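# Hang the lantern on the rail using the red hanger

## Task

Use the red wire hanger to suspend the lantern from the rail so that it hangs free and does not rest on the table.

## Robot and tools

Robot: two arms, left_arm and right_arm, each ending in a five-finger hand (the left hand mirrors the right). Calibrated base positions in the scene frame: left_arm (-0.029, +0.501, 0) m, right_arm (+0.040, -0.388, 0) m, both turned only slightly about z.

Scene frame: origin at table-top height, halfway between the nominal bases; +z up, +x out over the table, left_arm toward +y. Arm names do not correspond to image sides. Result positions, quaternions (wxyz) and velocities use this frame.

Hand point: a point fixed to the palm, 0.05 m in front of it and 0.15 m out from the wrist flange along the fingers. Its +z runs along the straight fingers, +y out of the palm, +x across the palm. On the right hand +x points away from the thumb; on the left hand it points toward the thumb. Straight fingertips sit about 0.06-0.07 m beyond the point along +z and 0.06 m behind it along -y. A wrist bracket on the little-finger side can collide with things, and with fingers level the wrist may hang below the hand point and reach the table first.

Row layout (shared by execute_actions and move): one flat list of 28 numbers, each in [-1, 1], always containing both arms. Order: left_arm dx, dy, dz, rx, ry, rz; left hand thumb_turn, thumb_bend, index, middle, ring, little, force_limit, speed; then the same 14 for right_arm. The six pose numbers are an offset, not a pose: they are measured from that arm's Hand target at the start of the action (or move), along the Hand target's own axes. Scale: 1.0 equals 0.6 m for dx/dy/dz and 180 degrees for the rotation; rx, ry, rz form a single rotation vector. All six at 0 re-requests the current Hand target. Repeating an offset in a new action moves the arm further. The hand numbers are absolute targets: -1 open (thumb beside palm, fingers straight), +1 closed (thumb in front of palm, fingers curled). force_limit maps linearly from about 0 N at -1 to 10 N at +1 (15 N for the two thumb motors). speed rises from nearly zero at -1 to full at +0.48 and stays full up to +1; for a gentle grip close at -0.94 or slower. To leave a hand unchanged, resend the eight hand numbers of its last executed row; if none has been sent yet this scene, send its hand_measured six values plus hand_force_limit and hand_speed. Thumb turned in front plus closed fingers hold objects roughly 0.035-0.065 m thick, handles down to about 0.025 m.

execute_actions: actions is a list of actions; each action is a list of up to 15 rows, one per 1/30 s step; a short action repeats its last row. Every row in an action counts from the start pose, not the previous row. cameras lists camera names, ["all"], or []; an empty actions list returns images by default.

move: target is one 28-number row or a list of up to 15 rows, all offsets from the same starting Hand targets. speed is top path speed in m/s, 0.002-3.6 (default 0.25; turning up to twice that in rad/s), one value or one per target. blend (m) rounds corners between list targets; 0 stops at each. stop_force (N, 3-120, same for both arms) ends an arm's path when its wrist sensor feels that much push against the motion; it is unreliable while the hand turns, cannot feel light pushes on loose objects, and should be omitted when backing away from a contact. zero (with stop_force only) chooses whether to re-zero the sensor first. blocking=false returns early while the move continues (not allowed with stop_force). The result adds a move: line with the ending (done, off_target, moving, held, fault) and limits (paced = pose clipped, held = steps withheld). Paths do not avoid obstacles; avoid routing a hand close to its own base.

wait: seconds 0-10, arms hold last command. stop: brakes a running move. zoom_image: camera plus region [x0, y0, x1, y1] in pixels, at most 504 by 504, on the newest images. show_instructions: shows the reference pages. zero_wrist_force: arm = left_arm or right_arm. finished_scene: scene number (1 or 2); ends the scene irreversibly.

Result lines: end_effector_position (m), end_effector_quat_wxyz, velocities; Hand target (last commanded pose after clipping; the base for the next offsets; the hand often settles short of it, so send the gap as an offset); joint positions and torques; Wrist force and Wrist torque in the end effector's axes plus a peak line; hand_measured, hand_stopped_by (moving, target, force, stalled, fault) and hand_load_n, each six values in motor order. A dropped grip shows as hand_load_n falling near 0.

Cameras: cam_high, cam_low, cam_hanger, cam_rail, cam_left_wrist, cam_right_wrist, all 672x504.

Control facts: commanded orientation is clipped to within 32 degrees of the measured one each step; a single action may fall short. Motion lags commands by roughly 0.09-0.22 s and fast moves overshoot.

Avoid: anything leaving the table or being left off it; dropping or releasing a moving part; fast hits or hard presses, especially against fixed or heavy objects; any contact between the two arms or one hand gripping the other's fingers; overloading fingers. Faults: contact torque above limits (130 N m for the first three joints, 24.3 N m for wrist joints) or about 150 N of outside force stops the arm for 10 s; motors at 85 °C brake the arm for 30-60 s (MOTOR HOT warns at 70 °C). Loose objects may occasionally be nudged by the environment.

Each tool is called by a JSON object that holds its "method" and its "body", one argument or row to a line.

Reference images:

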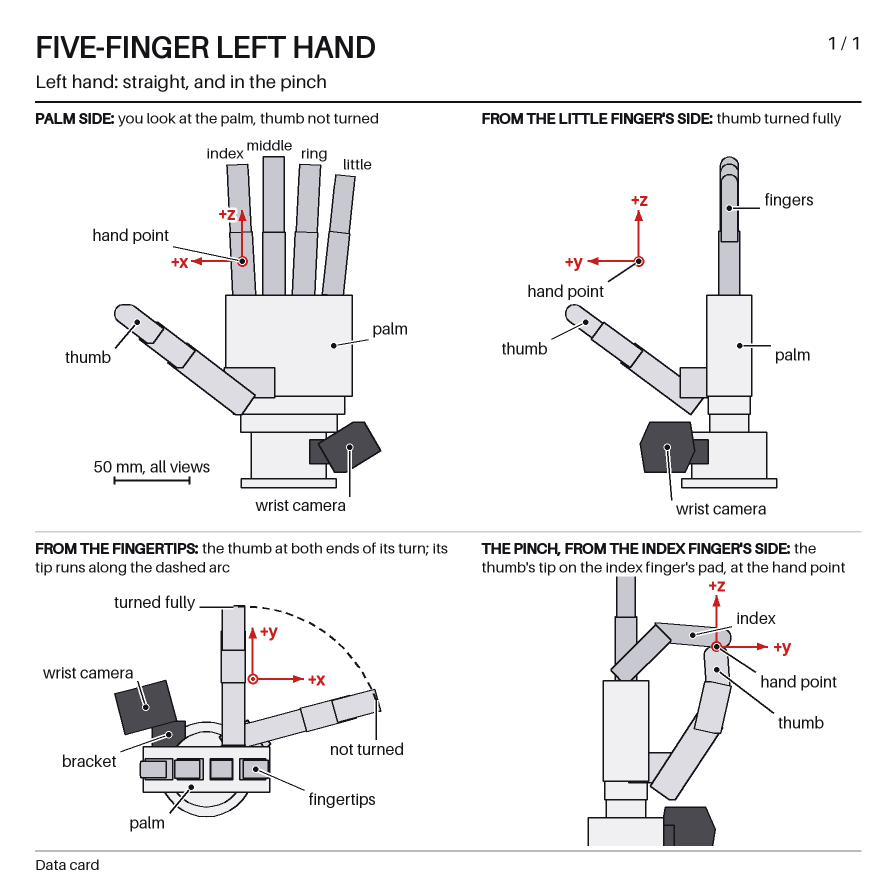

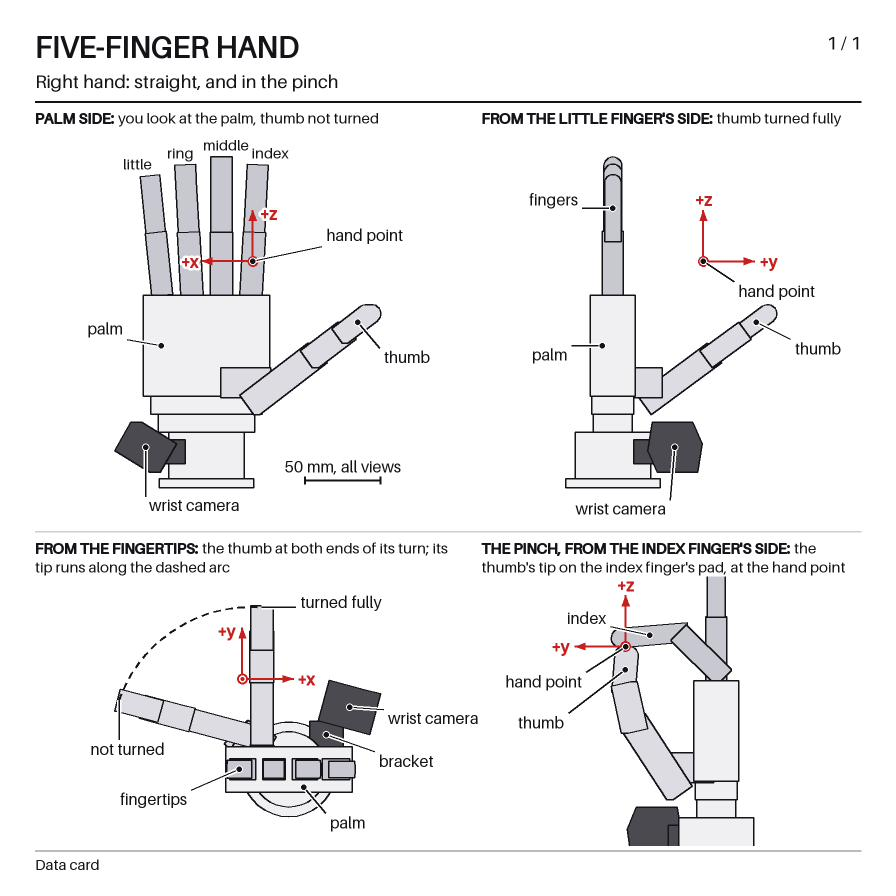

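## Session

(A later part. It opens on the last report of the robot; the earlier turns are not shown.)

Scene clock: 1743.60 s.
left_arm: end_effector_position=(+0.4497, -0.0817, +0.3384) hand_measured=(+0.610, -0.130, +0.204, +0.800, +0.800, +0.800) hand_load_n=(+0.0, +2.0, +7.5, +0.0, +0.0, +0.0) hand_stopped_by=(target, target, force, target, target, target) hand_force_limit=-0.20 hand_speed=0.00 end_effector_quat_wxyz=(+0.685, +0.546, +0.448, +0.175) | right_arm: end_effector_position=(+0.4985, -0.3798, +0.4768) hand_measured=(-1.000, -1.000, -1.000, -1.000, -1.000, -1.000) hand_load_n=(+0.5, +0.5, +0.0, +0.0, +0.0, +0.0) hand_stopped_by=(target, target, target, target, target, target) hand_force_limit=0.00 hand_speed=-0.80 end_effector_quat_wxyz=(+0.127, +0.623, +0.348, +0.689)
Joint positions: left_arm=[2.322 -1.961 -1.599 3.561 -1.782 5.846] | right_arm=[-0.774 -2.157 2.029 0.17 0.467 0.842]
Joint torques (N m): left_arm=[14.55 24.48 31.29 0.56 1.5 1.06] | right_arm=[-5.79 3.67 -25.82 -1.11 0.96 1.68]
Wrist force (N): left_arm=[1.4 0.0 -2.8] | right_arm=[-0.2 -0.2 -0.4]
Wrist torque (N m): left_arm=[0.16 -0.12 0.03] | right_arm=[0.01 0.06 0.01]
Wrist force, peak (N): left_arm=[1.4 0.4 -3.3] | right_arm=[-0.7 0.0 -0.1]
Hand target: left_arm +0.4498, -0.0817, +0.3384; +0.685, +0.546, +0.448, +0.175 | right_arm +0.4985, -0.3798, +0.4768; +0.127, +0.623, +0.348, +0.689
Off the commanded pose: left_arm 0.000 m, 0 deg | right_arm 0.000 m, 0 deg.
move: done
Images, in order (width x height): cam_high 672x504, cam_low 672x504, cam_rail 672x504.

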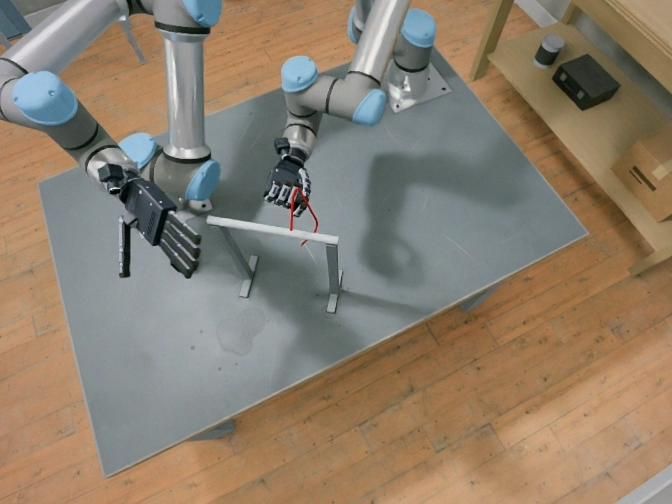

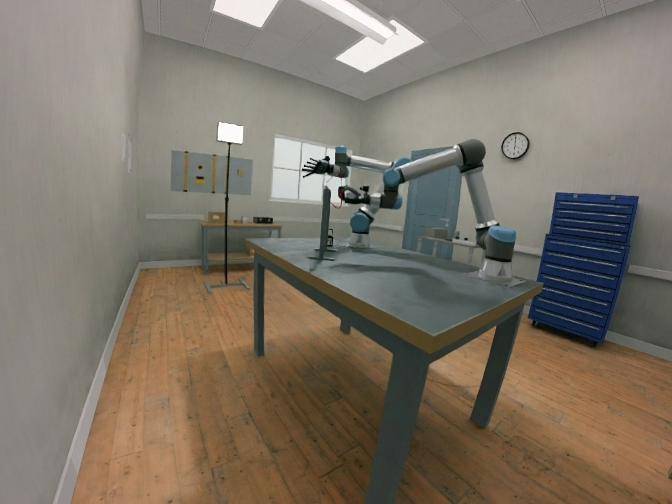

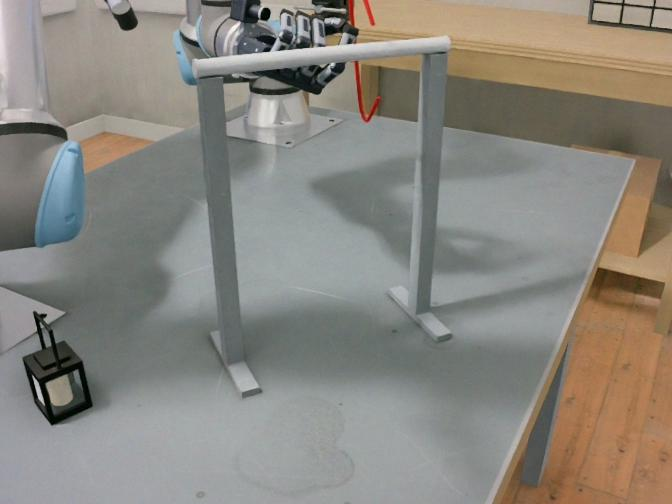

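{"method": "move", "body": {
  "target": [
    [0,0,0.02,0,0,0,0.61,-0.13,0.48,0.8,0.8,0.8,-0.2,0,0,0,0,0,0,0,-1,-1,-1,-1,-1,-1,0,-0.8],
    [0.0155,-0.0332,0.0567,0,0,0,0.61,-0.13,0.48,0.8,0.8,0.8,-0.2,0,0,0,0,0,0,0,-1,-1,-1,-1,-1,-1,0,-0.8]
  ],
  "speed": 0.05,
  "stop_force": 5,
  "cameras": ["cam_low","cam_rail","cam_high"]
}}

{"method": "zoom_image", "body": {
  "camera": "cam_low",
  "region": [300, 160, 380, 220]
}}

{"method": "zoom_image", "body": {
  "camera": "cam_high",
  "region": [220, 150, 360, 260]
}}

{"method": "zoom_image", "body": {
  "camera": "cam_rail",
  "region": [260, 0, 460, 120]
}}

Scene clock: 1764.77 s.
left_arm: end_effector_position=(+0.4772, -0.1019, +0.3165) hand_measured=(+0.610, -0.130, +0.204, +0.800, +0.800, +0.800) hand_load_n=(+0.0, +2.0, +7.5, +0.0, +0.0, +0.0) hand_stopped_by=(target, target, force, target, target, target) hand_force_limit=-0.20 hand_speed=0.00 end_effector_quat_wxyz=(+0.685, +0.546, +0.448, +0.175) | right_arm: end_effector_position=(+0.4985, -0.3798, +0.4768) hand_measured=(-1.000, -1.000, -1.000, -1.000, -1.000, -1.000) hand_load_n=(+0.0, +0.0, +0.0, +0.0, -0.5, +0.0) hand_stopped_by=(target, target, target, target, target, target) hand_force_limit=0.00 hand_speed=-0.80 end_effector_quat_wxyz=(+0.127, +0.623, +0.348, +0.689)
Joint positions: left_arm=[2.335 -2.05 -1.526 3.577 -1.769 5.846] | right_arm=[-0.774 -2.157 2.029 0.17 0.467 0.842]
Joint torques (N m): left_arm=[13.58 27.7 29.61 2.82 1.54 -1.51] | right_arm=[-5.83 3.87 -25.5 -1.08 0.97 1.63]
Wrist force (N): left_arm=[1.5 0.0 -2.8] | right_arm=[-0.5 -0.2 -0.2]
Wrist torque (N m): left_arm=[0.18 -0.15 0.02] | right_arm=[0.01 0.07 0.01]
Wrist force, peak (N): left_arm=[1.5 0.0 -3.1] | right_arm=[-0.6 -0.2 -0.2]
Hand target: left_arm +0.4772, -0.1019, +0.3165; +0.685, +0.546, +0.448, +0.175 | right_arm +0.4985, -0.3798, +0.4768; +0.127, +0.623, +0.348, +0.689
Off the commanded pose: left_arm 0.000 m, 0 deg | right_arm 0.000 m, 0 deg.
move: done
Images, in order (width x height): cam_high 672x504, cam_low 672x504, cam_rail 672x504.

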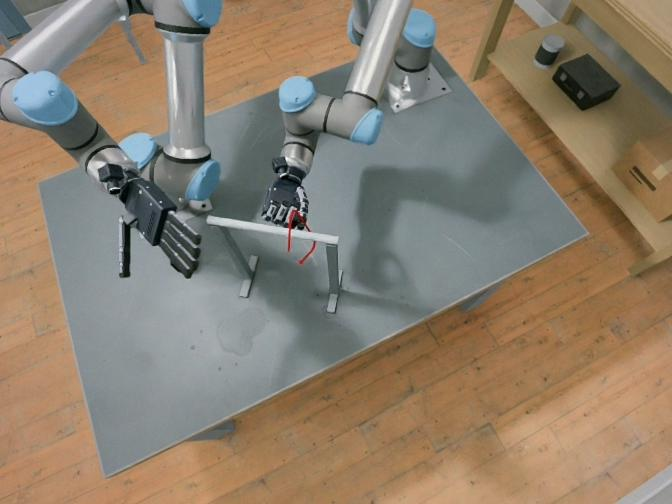

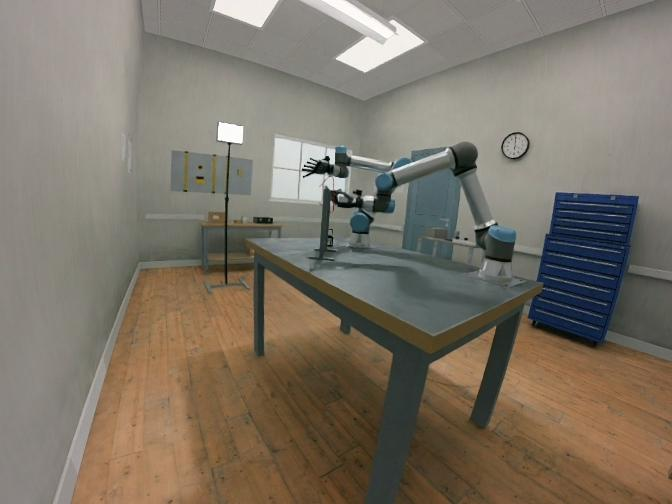

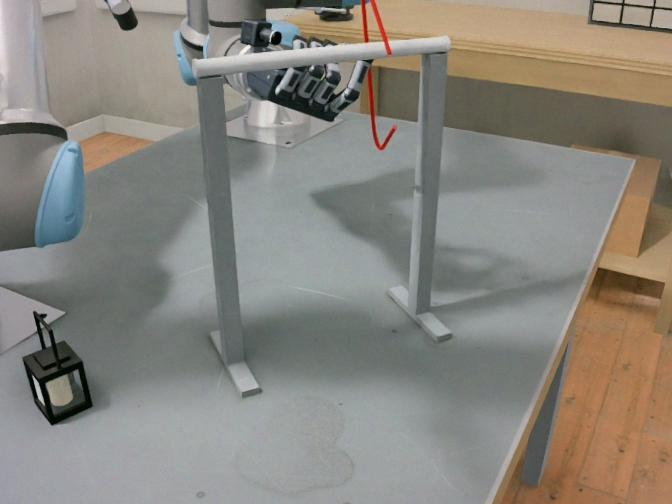

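Scaled by 6.300 from the camera's 672x504 image, which has a finer 960x720 frame.

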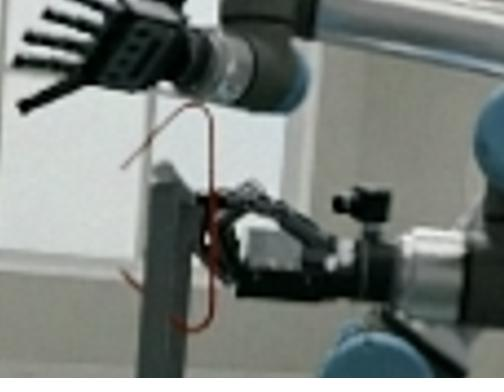

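Scaled by 3.600 from the camera's 672x504 image, which has a finer 960x720 frame.

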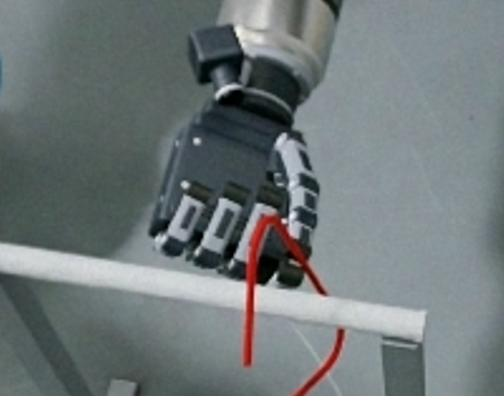

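Scaled by 2.520 from the camera's 672x504 image, which has a finer 960x720 frame.

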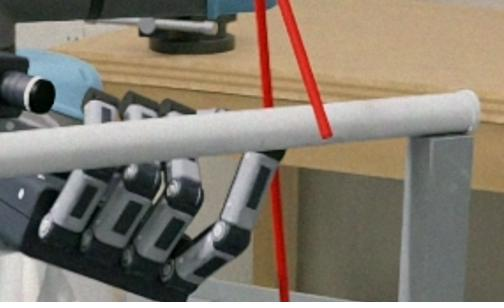

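{"method": "move", "body": {
  "target": [0.0247,-0.0529,0,0,0,0,0.61,-0.13,0.48,0.8,0.8,0.8,-0.2,0,0,0,0,0,0,0,-1,-1,-1,-1,-1,-1,0,-0.8],
  "speed": 0.02,
  "stop_force": 3,
  "cameras": ["cam_low","cam_rail","cam_high"]
}}

{"method": "zoom_image", "body": {
  "camera": "cam_low",
  "region": [300, 160, 380, 220]
}}

{"method": "zoom_image", "body": {
  "camera": "cam_high",
  "region": [220, 150, 360, 260]
}}

{"method": "zoom_image", "body": {
  "camera": "cam_rail",
  "region": [260, 0, 460, 180]
}}

Scene clock: 1782.17 s.
left_arm: end_effector_position=(+0.4772, -0.1019, +0.2814) hand_measured=(+0.610, -0.130, +0.204, +0.800, +0.800, +0.800) hand_load_n=(+0.5, +2.0, +7.5, +0.0, +0.0, +0.0) hand_stopped_by=(target, target, force, target, target, target) hand_force_limit=-0.20 hand_speed=0.00 end_effector_quat_wxyz=(+0.685, +0.546, +0.448, +0.175) | right_arm: end_effector_position=(+0.4985, -0.3798, +0.4768) hand_measured=(-1.000, -1.000, -1.000, -1.000, -1.000, -1.000) hand_load_n=(+0.0, +0.0, +0.0, +0.0, +0.0, +0.0) hand_stopped_by=(target, target, target, target, target, target) hand_force_limit=0.00 hand_speed=-0.80 end_effector_quat_wxyz=(+0.127, +0.623, +0.348, +0.689)
Joint positions: left_arm=[2.335 -2.088 -1.567 3.656 -1.769 5.846] | right_arm=[-0.774 -2.157 2.029 0.17 0.467 0.842]
Joint torques (N m): left_arm=[11.24 29.12 13.78 2.77 0.26 0.05] | right_arm=[-5.33 3.01 -25.71 -1.24 1.07 1.67]
Wrist force (N): left_arm=[1.4 0.3 -3.0] | right_arm=[-0.2 0.0 -0.3]
Wrist torque (N m): left_arm=[0.23 -0.15 0.00] | right_arm=[0.04 0.04 0.03]
Wrist force, peak (N): left_arm=[1.5 -0.1 -3.3] | right_arm=[-0.6 -0.3 -0.2]
Hand target: left_arm +0.4772, -0.1019, +0.2814; +0.685, +0.546, +0.448, +0.175 | right_arm +0.4985, -0.3798, +0.4768; +0.127, +0.623, +0.348, +0.689
Off the commanded pose: left_arm 0.000 m, 0 deg | right_arm 0.000 m, 0 deg.
move: done
Images, in order (width x height): cam_high 672x504, cam_low 672x504, cam_rail 672x504.

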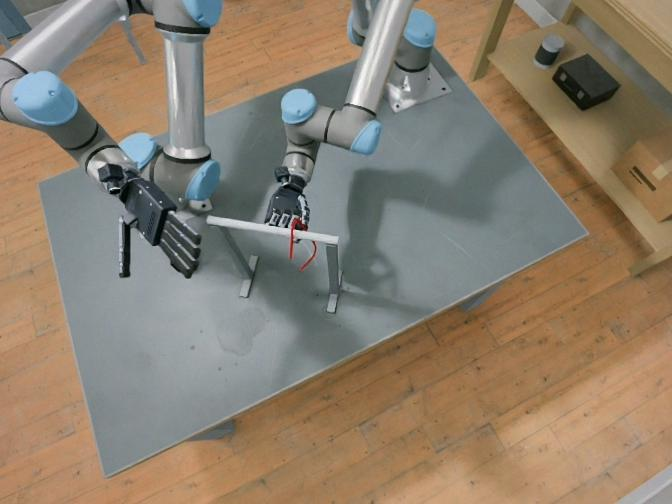

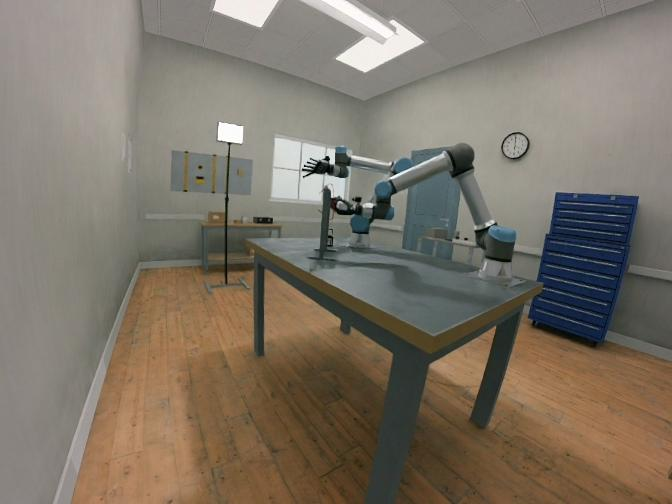

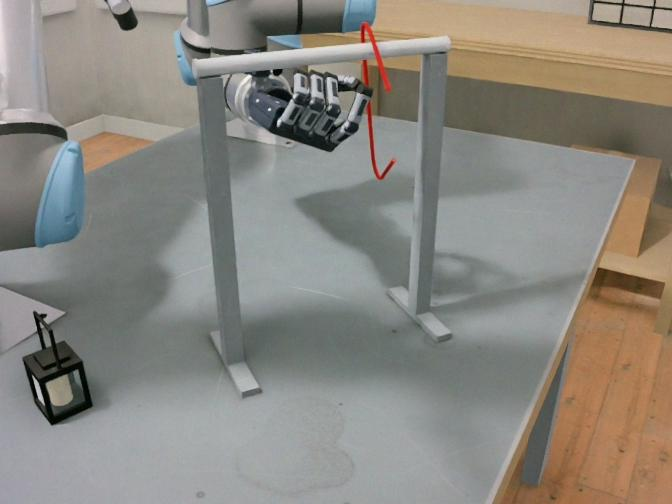

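Scaled by 6.300 from the camera's 672x504 image, which has a finer 960x720 frame.

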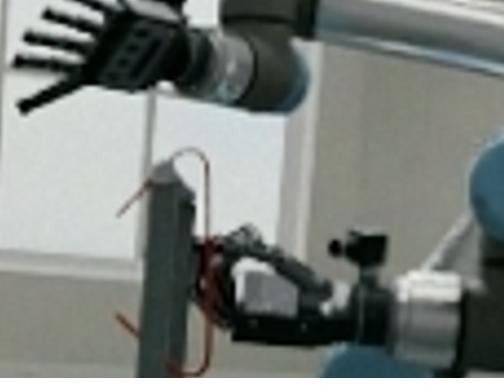

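Scaled by 3.600 from the camera's 672x504 image, which has a finer 960x720 frame.

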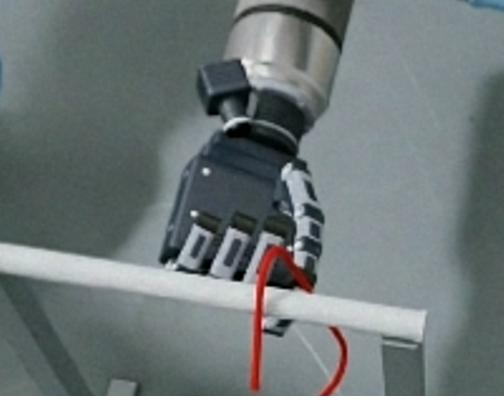

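Scaled by 2.520 from the camera's 672x504 image, which has a finer 960x720 frame.

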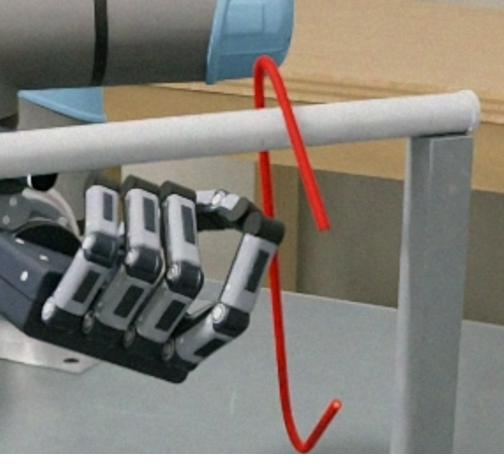

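{"method": "move", "body": {
  "target": [0.0085,-0.0181,0,0,0,0,0.61,-0.13,0.48,0.8,0.8,0.8,-0.2,0,0,0,0,0,0,0,-1,-1,-1,-1,-1,-1,0,-0.8],
  "speed": 0.01,
  "stop_force": 3,
  "cameras": ["cam_low","cam_rail"]
}}

{"method": "zoom_image", "body": {
  "camera": "cam_low",
  "region": [310, 170, 360, 220]
}}

{"method": "zoom_image", "body": {
  "camera": "cam_rail",
  "region": [320, 0, 440, 180]
}}

Scene clock: 1789.50 s.
left_arm: end_effector_position=(+0.4772, -0.1019, +0.2762) hand_measured=(+0.610, -0.130, +0.204, +0.800, +0.800, +0.800) hand_load_n=(-0.5, +2.5, +8.0, +0.0, +0.0, +0.0) hand_stopped_by=(target, target, force, target, target, target) hand_force_limit=-0.20 hand_speed=0.00 end_effector_quat_wxyz=(+0.685, +0.546, +0.448, +0.175) | right_arm: end_effector_position=(+0.4985, -0.3798, +0.4768) hand_measured=(-1.000, -1.000, -1.000, -1.000, -1.000, -1.000) hand_load_n=(+0.0, +0.0, +0.0, +0.0, +0.0, +0.0) hand_stopped_by=(target, target, target, target, target, target) hand_force_limit=0.00 hand_speed=-0.80 end_effector_quat_wxyz=(+0.127, +0.623, +0.348, +0.689)
Joint positions: left_arm=[2.335 -2.094 -1.572 3.667 -1.769 5.846] | right_arm=[-0.774 -2.157 2.029 0.17 0.467 0.842]
Joint torques (N m): left_arm=[13.04 53 26.06 -0.33 0.94 1.73] | right_arm=[-5.49 2.57 -25.54 -1.24 1.01 1.56]
Wrist force (N): left_arm=[-0.1 2.2 -1.5] | right_arm=[-0.2 0.1 -0.1]
Wrist torque (N m): left_arm=[0.22 -0.15 0.03] | right_arm=[0.04 0.04 0.02]
Wrist force, peak (N): left_arm=[-1.0 3.5 -0.9] | right_arm=[-0.6 0.2 -0.4]
Hand target: left_arm +0.4772, -0.1019, +0.2762; +0.685, +0.546, +0.448, +0.175 (not the last commanded pose) | right_arm +0.4985, -0.3798, +0.4768; +0.127, +0.623, +0.348, +0.689
Off the commanded pose: left_arm 0.007 m, 0 deg | right_arm 0.000 m, 0 deg.
move: contact (left_arm)
Images, in order (width x height): cam_low 672x504, cam_rail 672x504.

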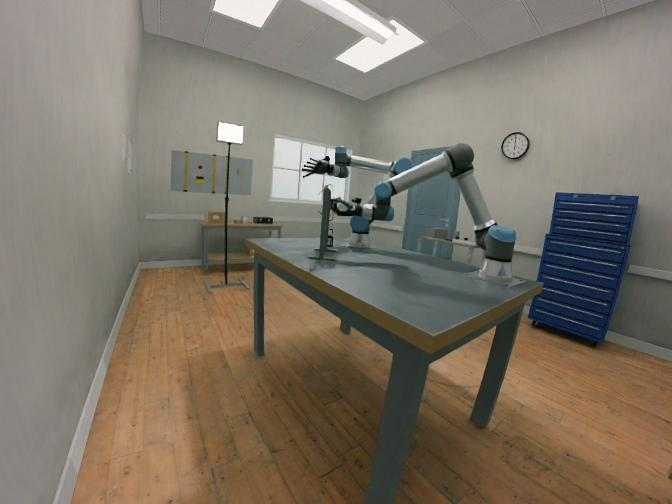

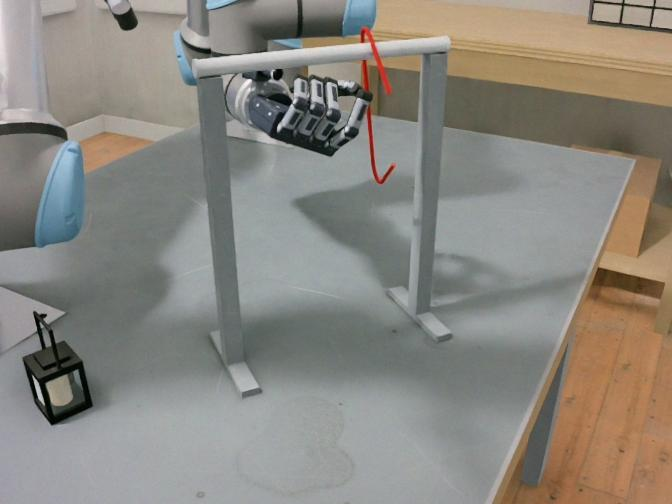

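Scaled by 10.080 from the camera's 672x504 image, which has a finer 960x720 frame.

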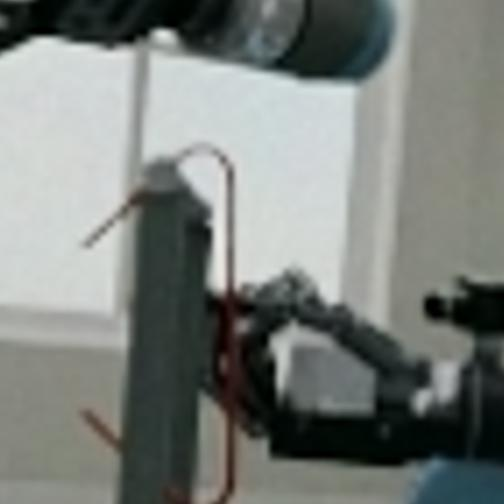

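Scaled by 2.800 from the camera's 672x504 image, which has a finer 960x720 frame.

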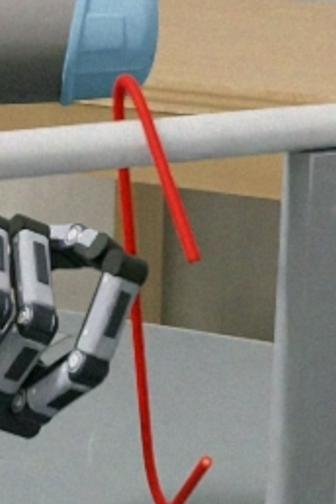

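{"method": "move", "body": {
  "target": [0,0,0,0,0,0,0.61,-0.13,0.05,0.8,0.8,0.8,-0.2,-0.8,0,0,0,0,0,0,-1,-1,-1,-1,-1,-1,0,-0.8],
  "speed": 0.02,
  "cameras": ["cam_low","cam_rail"]
}}

{"method": "zoom_image", "body": {
  "camera": "cam_low",
  "region": [310, 170, 360, 220]
}}

{"method": "zoom_image", "body": {
  "camera": "cam_rail",
  "region": [320, 0, 440, 180]
}}

Scene clock: 1798.27 s.
left_arm: end_effector_position=(+0.4772, -0.1019, +0.2762) hand_measured=(+0.610, -0.130, +0.050, +0.800, +0.800, +0.800) hand_load_n=(+0.0, +0.0, +0.0, +0.0, +0.0, +0.0) hand_stopped_by=(target, target, target, target, target, target) hand_force_limit=-0.20 hand_speed=-0.80 end_effector_quat_wxyz=(+0.685, +0.546, +0.448, +0.175) | right_arm: end_effector_position=(+0.4985, -0.3798, +0.4768) hand_measured=(-1.000, -1.000, -1.000, -1.000, -1.000, -1.000) hand_load_n=(+0.0, +0.0, +0.0, +0.0, +0.0, +0.0) hand_stopped_by=(target, target, target, target, target, target) hand_force_limit=0.00 hand_speed=-0.80 end_effector_quat_wxyz=(+0.127, +0.623, +0.348, +0.689)
Joint positions: left_arm=[2.335 -2.094 -1.572 3.667 -1.769 5.846] | right_arm=[-0.774 -2.157 2.029 0.17 0.467 0.842]
Joint torques (N m): left_arm=[12.66 53.24 26.16 2.06 0.32 1.87] | right_arm=[-5.31 2.95 -25.49 -1.03 1 1.66]
Wrist force (N): left_arm=[1.1 0.2 -2.7] | right_arm=[-0.3 0.3 -0.2]
Wrist torque (N m): left_arm=[0.17 -0.12 0.00] | right_arm=[0.07 0.05 0.02]
Wrist force, peak (N): left_arm=[-0.3 3.1 -1.3] | right_arm=[-0.5 -0.2 -0.4]
Hand target: left_arm +0.4772, -0.1019, +0.2762; +0.685, +0.546, +0.448, +0.175 | right_arm +0.4985, -0.3798, +0.4768; +0.127, +0.623, +0.348, +0.689
Off the commanded pose: left_arm 0.000 m, 0 deg | right_arm 0.000 m, 0 deg.
move: done
Images, in order (width x height): cam_low 672x504, cam_rail 672x504.

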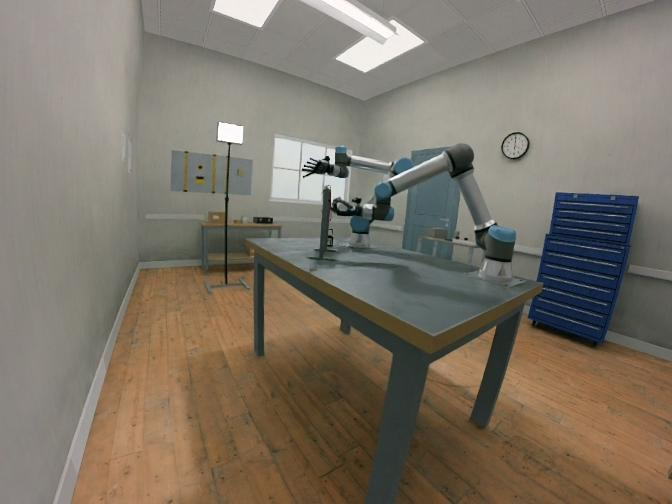

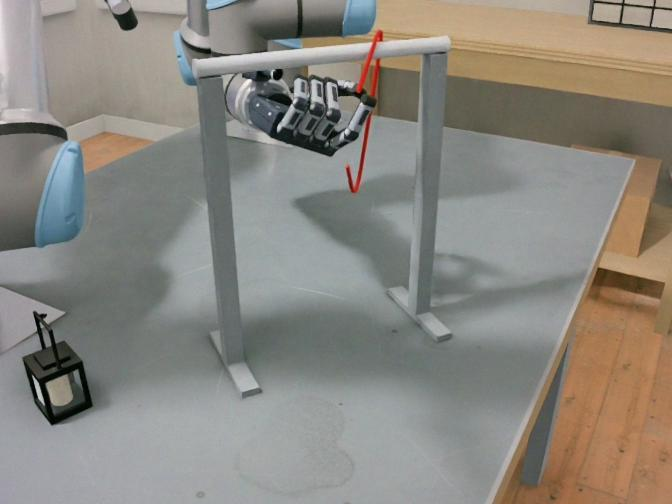

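Scaled by 10.080 from the camera's 672x504 image, which has a finer 960x720 frame.

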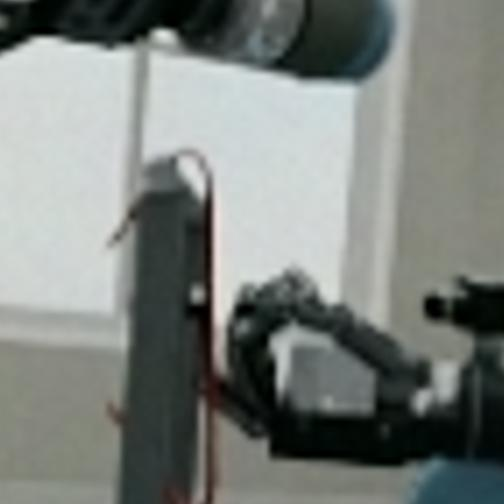

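Scaled by 2.800 from the camera's 672x504 image, which has a finer 960x720 frame.

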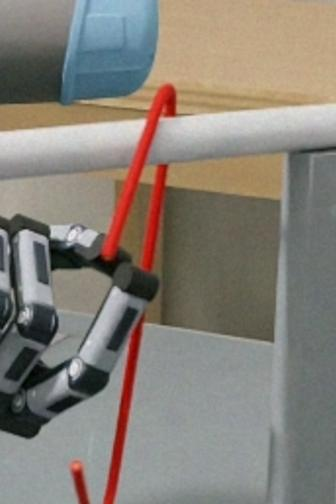

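{"method": "move", "body": {
  "target": [
    [-0.0604,-0.0282,0,0,0,0,0.61,-0.13,0.0,0.8,0.8,0.8,-0.2,-0.6,0,0,0,0,0,0,-1,-1,-1,-1,-1,-1,0,-0.8]
  ],
  "speed": 0.04,
  "cameras": ["cam_low","cam_rail","cam_high"]
}}

{"method": "zoom_image", "body": {
  "camera": "cam_rail",
  "region": [300, 0, 440, 210]
}}

Scene clock: 1820.10 s.
left_arm: end_effector_position=(+0.4537, -0.1340, +0.2762) hand_measured=(+0.610, -0.130, +0.000, +0.800, +0.800, +0.800) hand_load_n=(+0.0, +0.0, +0.0, +0.0, +0.0, +0.0) hand_stopped_by=(target, target, target, target, target, target) hand_force_limit=-0.20 hand_speed=-0.60 end_effector_quat_wxyz=(+0.685, +0.546, +0.448, +0.175) | right_arm: end_effector_position=(+0.4985, -0.3798, +0.4768) hand_measured=(-1.000, -1.000, -1.000, -1.000, -1.000, -1.000) hand_load_n=(+0.0, +0.0, +0.0, +0.0, -0.5, +0.0) hand_stopped_by=(target, target, target, target, target, target) hand_force_limit=0.00 hand_speed=-0.80 end_effector_quat_wxyz=(+0.127, +0.623, +0.348, +0.689)
Joint positions: left_arm=[2.266 -2.132 -1.511 3.643 -1.838 5.846] | right_arm=[-0.774 -2.157 2.029 0.17 0.467 0.842]
Joint torques (N m): left_arm=[-15.54 29.69 28.33 0.29 -1.51 1.54] | right_arm=[-4.89 2.14 -25.19 -1.16 0.96 1.67]
Wrist force (N): left_arm=[1.3 0.0 -2.8] | right_arm=[-0.6 0.0 -0.5]
Wrist torque (N m): left_arm=[0.18 -0.10 0.01] | right_arm=[0.05 0.10 0.00]
Wrist force, peak (N): left_arm=[1.6 0.2 -3.2] | right_arm=[-0.6 0.0 -0.5]
Hand target: left_arm +0.4536, -0.1342, +0.2762; +0.685, +0.546, +0.448, +0.175 | right_arm +0.4985, -0.3798, +0.4768; +0.127, +0.623, +0.348, +0.689
Off the commanded pose: left_arm 0.000 m, 0 deg | right_arm 0.000 m, 0 deg.
move: done
Images, in order (width x height): cam_high 672x504, cam_low 672x504, cam_rail 672x504.

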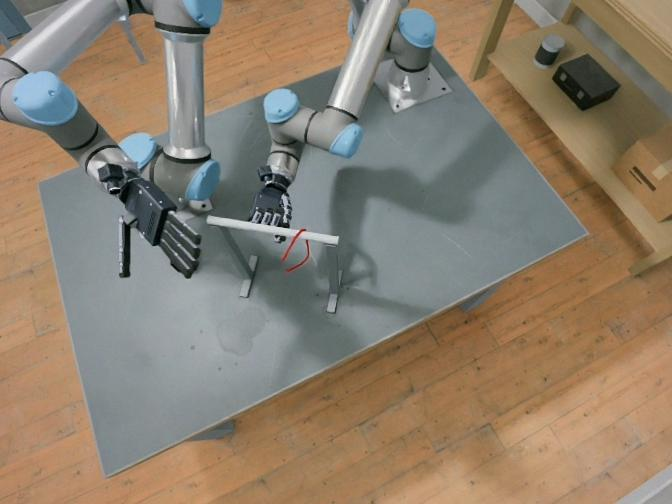

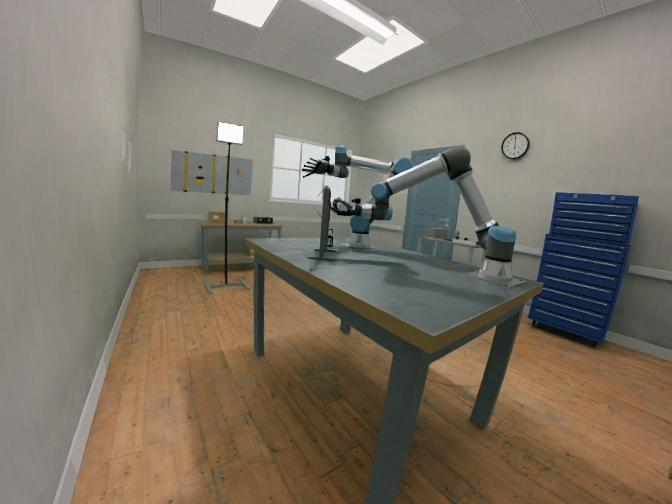

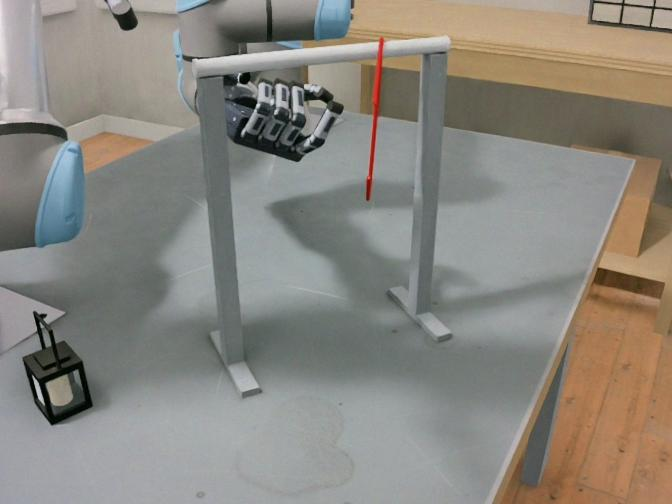

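Scaled by 2.400 from the camera's 672x504 image, which has a finer 960x720 frame.

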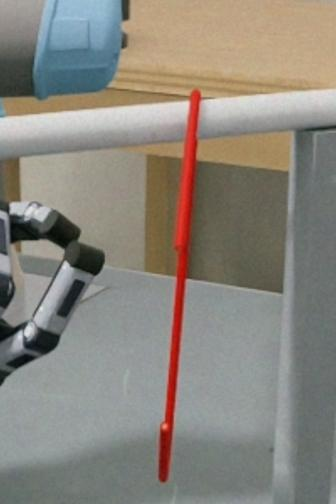

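{"method": "move", "body": {
  "target": [
    [0,0,-0.3333,0,0,0,0.61,-0.13,0.0,0.8,0.8,0.8,-0.2,-0.6,0,0,0,0,0,0,-1,-1,-1,-1,-1,-1,0,-0.8],
    [0.2765,0.3573,-0.8173,0,0,0,0.61,-0.13,0.0,0.8,0.8,0.8,-0.2,-0.6,-0.3065,-0.105,-0.4357,0.317,0.0376,0.158,-1,-1,-1,-1,-1,-1,0,-0.8]
  ],
  "speed": [0.15,0.25],
  "blend": 0.04,
  "cameras": ["cam_low","cam_rail","cam_high","cam_right_wrist"]
}}

Scene clock: 1898.47 s.
left_arm: end_effector_position=(+0.2005, +0.3488, +0.3997) hand_measured=(+0.610, -0.130, +0.000, +0.800, +0.800, +0.800) hand_load_n=(+0.0, +0.0, +0.0, +0.0, +0.0, +0.0) hand_stopped_by=(target, target, target, target, target, target) hand_force_limit=-0.20 hand_speed=-0.60 end_effector_quat_wxyz=(+0.660, +0.446, +0.540, +0.271) end_effector_velocity=(+0.000, +0.000, +0.000) end_effector_angular_velocity=(+0.000, +0.001, +0.002) | right_arm: end_effector_position=(+0.2699, -0.5300, +0.3000) hand_measured=(-1.000, -1.000, -1.000, -1.000, -1.000, -1.000) hand_load_n=(+0.0, +0.0, -0.5, +0.5, +0.0, +0.5) hand_stopped_by=(target, target, target, target, target, target) hand_force_limit=0.00 hand_speed=-0.80 end_effector_quat_wxyz=(-0.368, +0.631, +0.481, +0.484)
Joint positions: left_arm=[2.99 -0.459 -2.41 2.888 -1.447 5.79] | right_arm=[-1.635 -1.724 1.96 -0.504 -1.376 1.624]
Joint velocities: left_arm=[-0.003 -0.002 0 0 -0.005 0] | right_arm=[within noise]
Joint torques (N m): left_arm=[-15.4 -32.29 30.51 2.95 -1.49 2.37] | right_arm=[-12.97 -6.56 -30.11 -0.23 -0.88 2.27]
Wrist force (N): left_arm=[0.6 0.5 -2.4] | right_arm=[-0.1 -1.0 -1.2]
Wrist torque (N m): left_arm=[0.18 -0.02 -0.14] | right_arm=[0.03 0.09 -0.24]
Wrist force, peak (N): left_arm=[1.0 0.1 -3.8] | right_arm=[-0.7 -1.3 -1.5]
Hand target: left_arm +0.2008, +0.3504, +0.3997; +0.685, +0.546, +0.448, +0.175 | right_arm +0.2699, -0.5300, +0.3000; -0.368, +0.631, +0.481, +0.484
Off the commanded pose: left_arm 0.002 m, 19 deg | right_arm 0.000 m, 0 deg.
move: off_target (left_arm)
Images, in order (width x height): cam_high 672x504, cam_low 672x504, cam_rail 672x504, cam_right_wrist 672x504.

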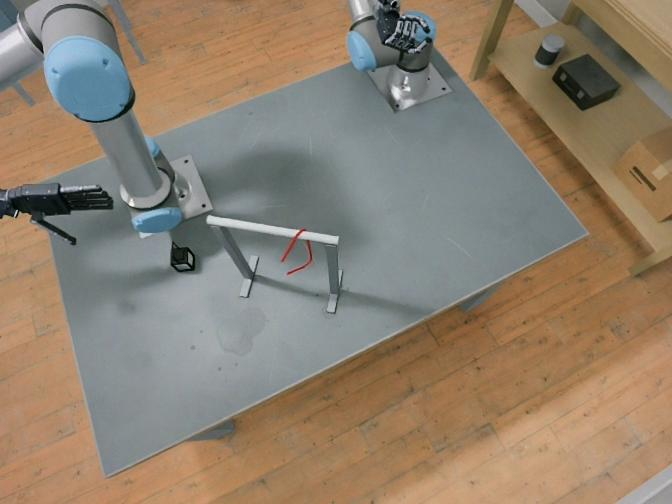

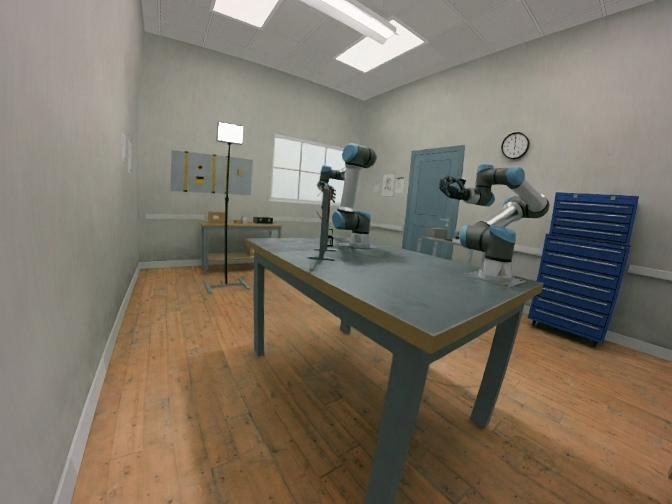

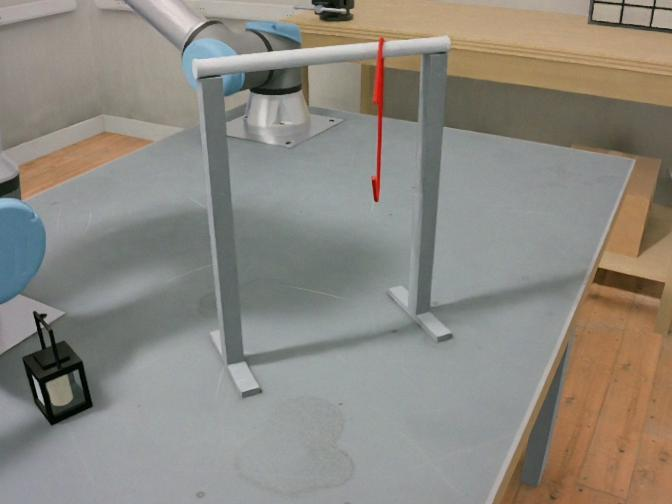

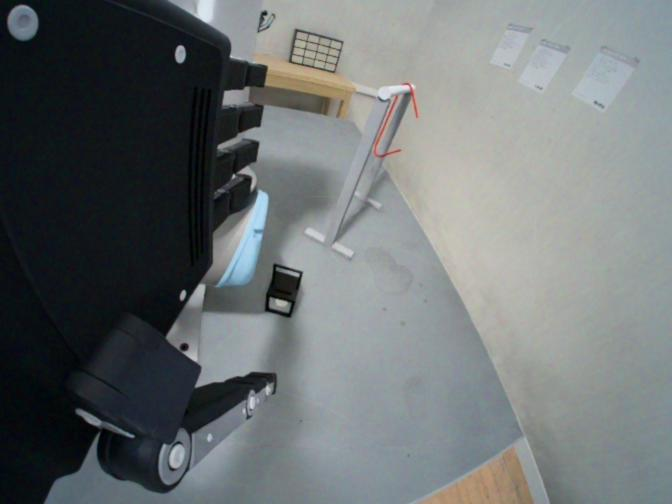

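{"method": "zoom_image", "body": {
  "camera": "cam_high",
  "region": [0, 150, 210, 290]
}}

{"method": "zoom_image", "body": {
  "camera": "cam_right_wrist",
  "region": [220, 210, 360, 350]
}}

Scaled by 2.400 from the camera's 672x504 image, which has a finer 960x720 frame.

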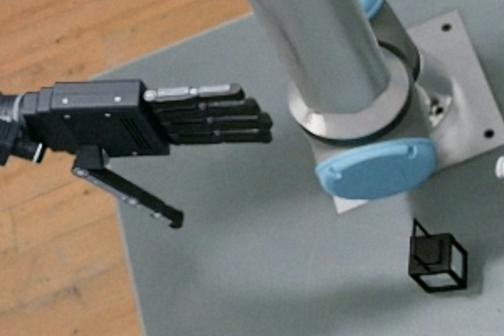

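Scaled by 3.600 from the camera's 672x504 image, which has a finer 960x720 frame.

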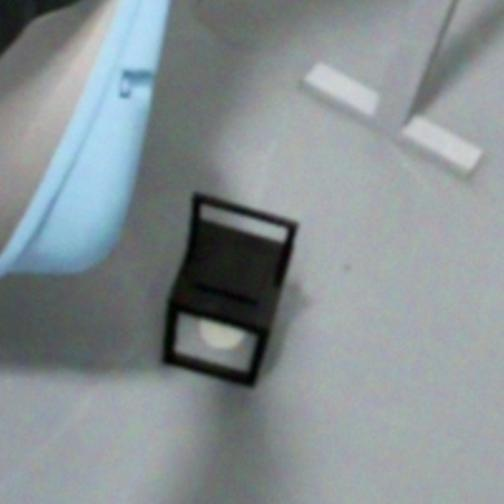

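{"method": "move", "body": {
  "target": [
    [0,0,0,0,0,0,0.61,-0.13,0.0,0.8,0.8,0.8,-0.2,-0.6,0,0,0,0,0,0,1,-1,-1,-1,-1,-1,0,0.4],
    [0,0,0,0,0,0,0.61,-0.13,0.0,0.8,0.8,0.8,-0.2,-0.6,-0.3482,0.0212,0.1173,0,0,0,1,-1,-1,-1,-1,-1,0,0.4]
  ],
  "speed": 0.2,
  "cameras": ["cam_rail","cam_high","cam_right_wrist","cam_low"]
}}

{"method": "zoom_image", "body": {
  "camera": "cam_high",
  "region": [60, 170, 230, 290]
}}

{"method": "zoom_image", "body": {
  "camera": "cam_right_wrist",
  "region": [200, 150, 420, 370]
}}

Scene clock: 1924.43 s.
left_arm: end_effector_position=(+0.2005, +0.3488, +0.3997) hand_measured=(+0.610, -0.130, +0.000, +0.800, +0.800, +0.800) hand_load_n=(+0.0, +0.0, +0.0, +0.0, +0.0, +0.0) hand_stopped_by=(target, target, target, target, target, target) hand_force_limit=-0.20 hand_speed=-0.60 end_effector_quat_wxyz=(+0.660, +0.446, +0.540, +0.271) | right_arm: end_effector_position=(+0.2732, -0.5266, +0.2496) hand_measured=(+1.000, -1.000, -1.000, -1.000, -1.000, -1.000) hand_load_n=(+0.0, +0.0, +0.0, +0.0, +0.0, +0.0) hand_stopped_by=(target, target, target, target, target, target) hand_force_limit=0.00 hand_speed=0.40 end_effector_quat_wxyz=(-0.369, +0.631, +0.480, +0.485)
Joint positions: left_arm=[2.989 -0.459 -2.41 2.888 -1.447 5.79] | right_arm=[-1.626 -1.689 2.066 -0.644 -1.368 1.626]
Joint torques (N m): left_arm=[-16.7 -32.45 30.37 2.8 -1.49 2.23] | right_arm=[-13.37 -20.65 -28.69 2.29 -0.94 -2.11]
Wrist force (N): left_arm=[1.2 0.5 -2.8] | right_arm=[0.0 -0.9 -1.2]
Wrist torque (N m): left_arm=[0.21 -0.10 -0.11] | right_arm=[0.06 0.08 -0.19]
Wrist force, peak (N): left_arm=[0.9 0.4 -3.0] | right_arm=[-3.6 -1.0 0.8]
Hand target: left_arm +0.2005, +0.3488, +0.3997; +0.660, +0.446, +0.540, +0.271 (not the last commanded pose) | right_arm +0.2732, -0.5266, +0.2497; -0.369, +0.631, +0.480, +0.485 (not the last commanded pose)
Off the commanded pose: left_arm 0.002 m, 19 deg | right_arm 0.170 m, 0 deg.
move: held (right_arm; a check stopped the path), off_target (left_arm); path passed 1 of 2 targets; limits=held
pose unreachable (right arm): on one or more control steps of this call, first in action 0 (counted from 0), this arm could not follow its commanded pose, so it was not sent that pose on those steps. It may still have moved: this result reports where it is.
cause: moving toward the commanded pose would bring two parts of the arm too close to each other (joints 3 (elbow) to 6 (wrist 3) lie between them).
Images, in order (width x height): cam_high 672x504, cam_low 672x504, cam_rail 672x504, cam_right_wrist 672x504.

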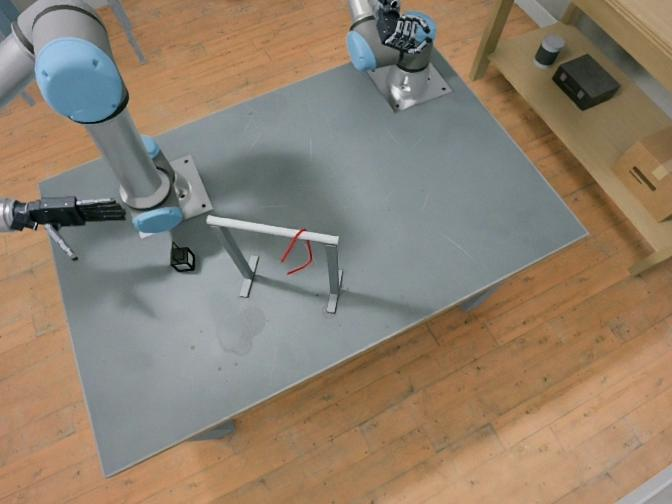

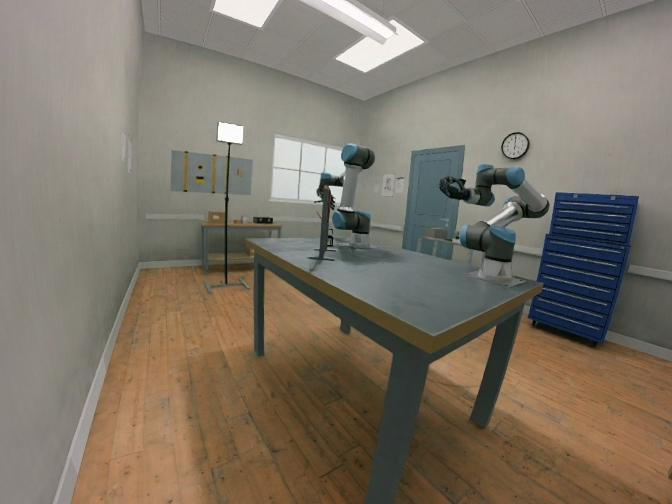

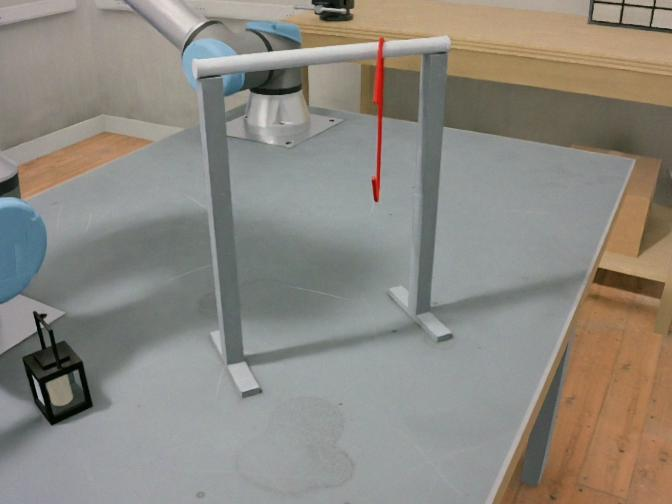

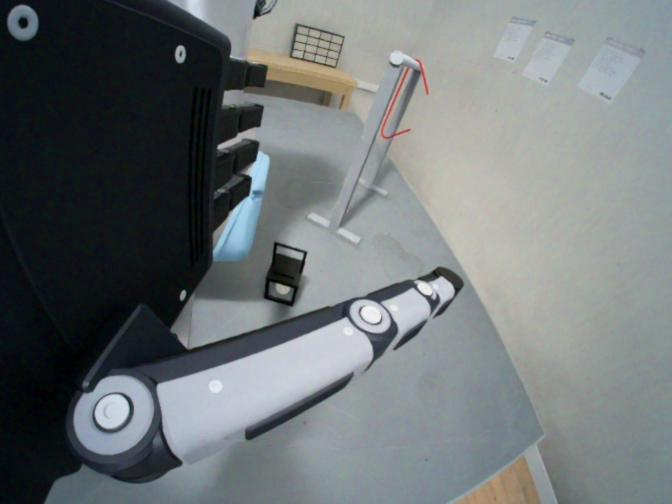

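Scaled by 2.965 from the camera's 672x504 image, which has a finer 960x720 frame.

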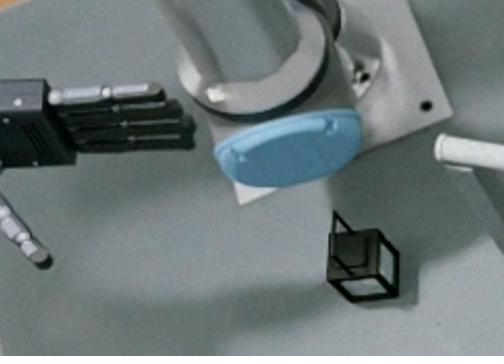

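Scaled by 2.291 from the camera's 672x504 image, which has a finer 960x720 frame.

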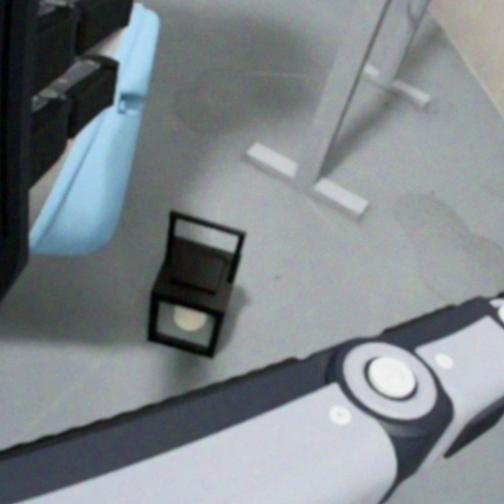

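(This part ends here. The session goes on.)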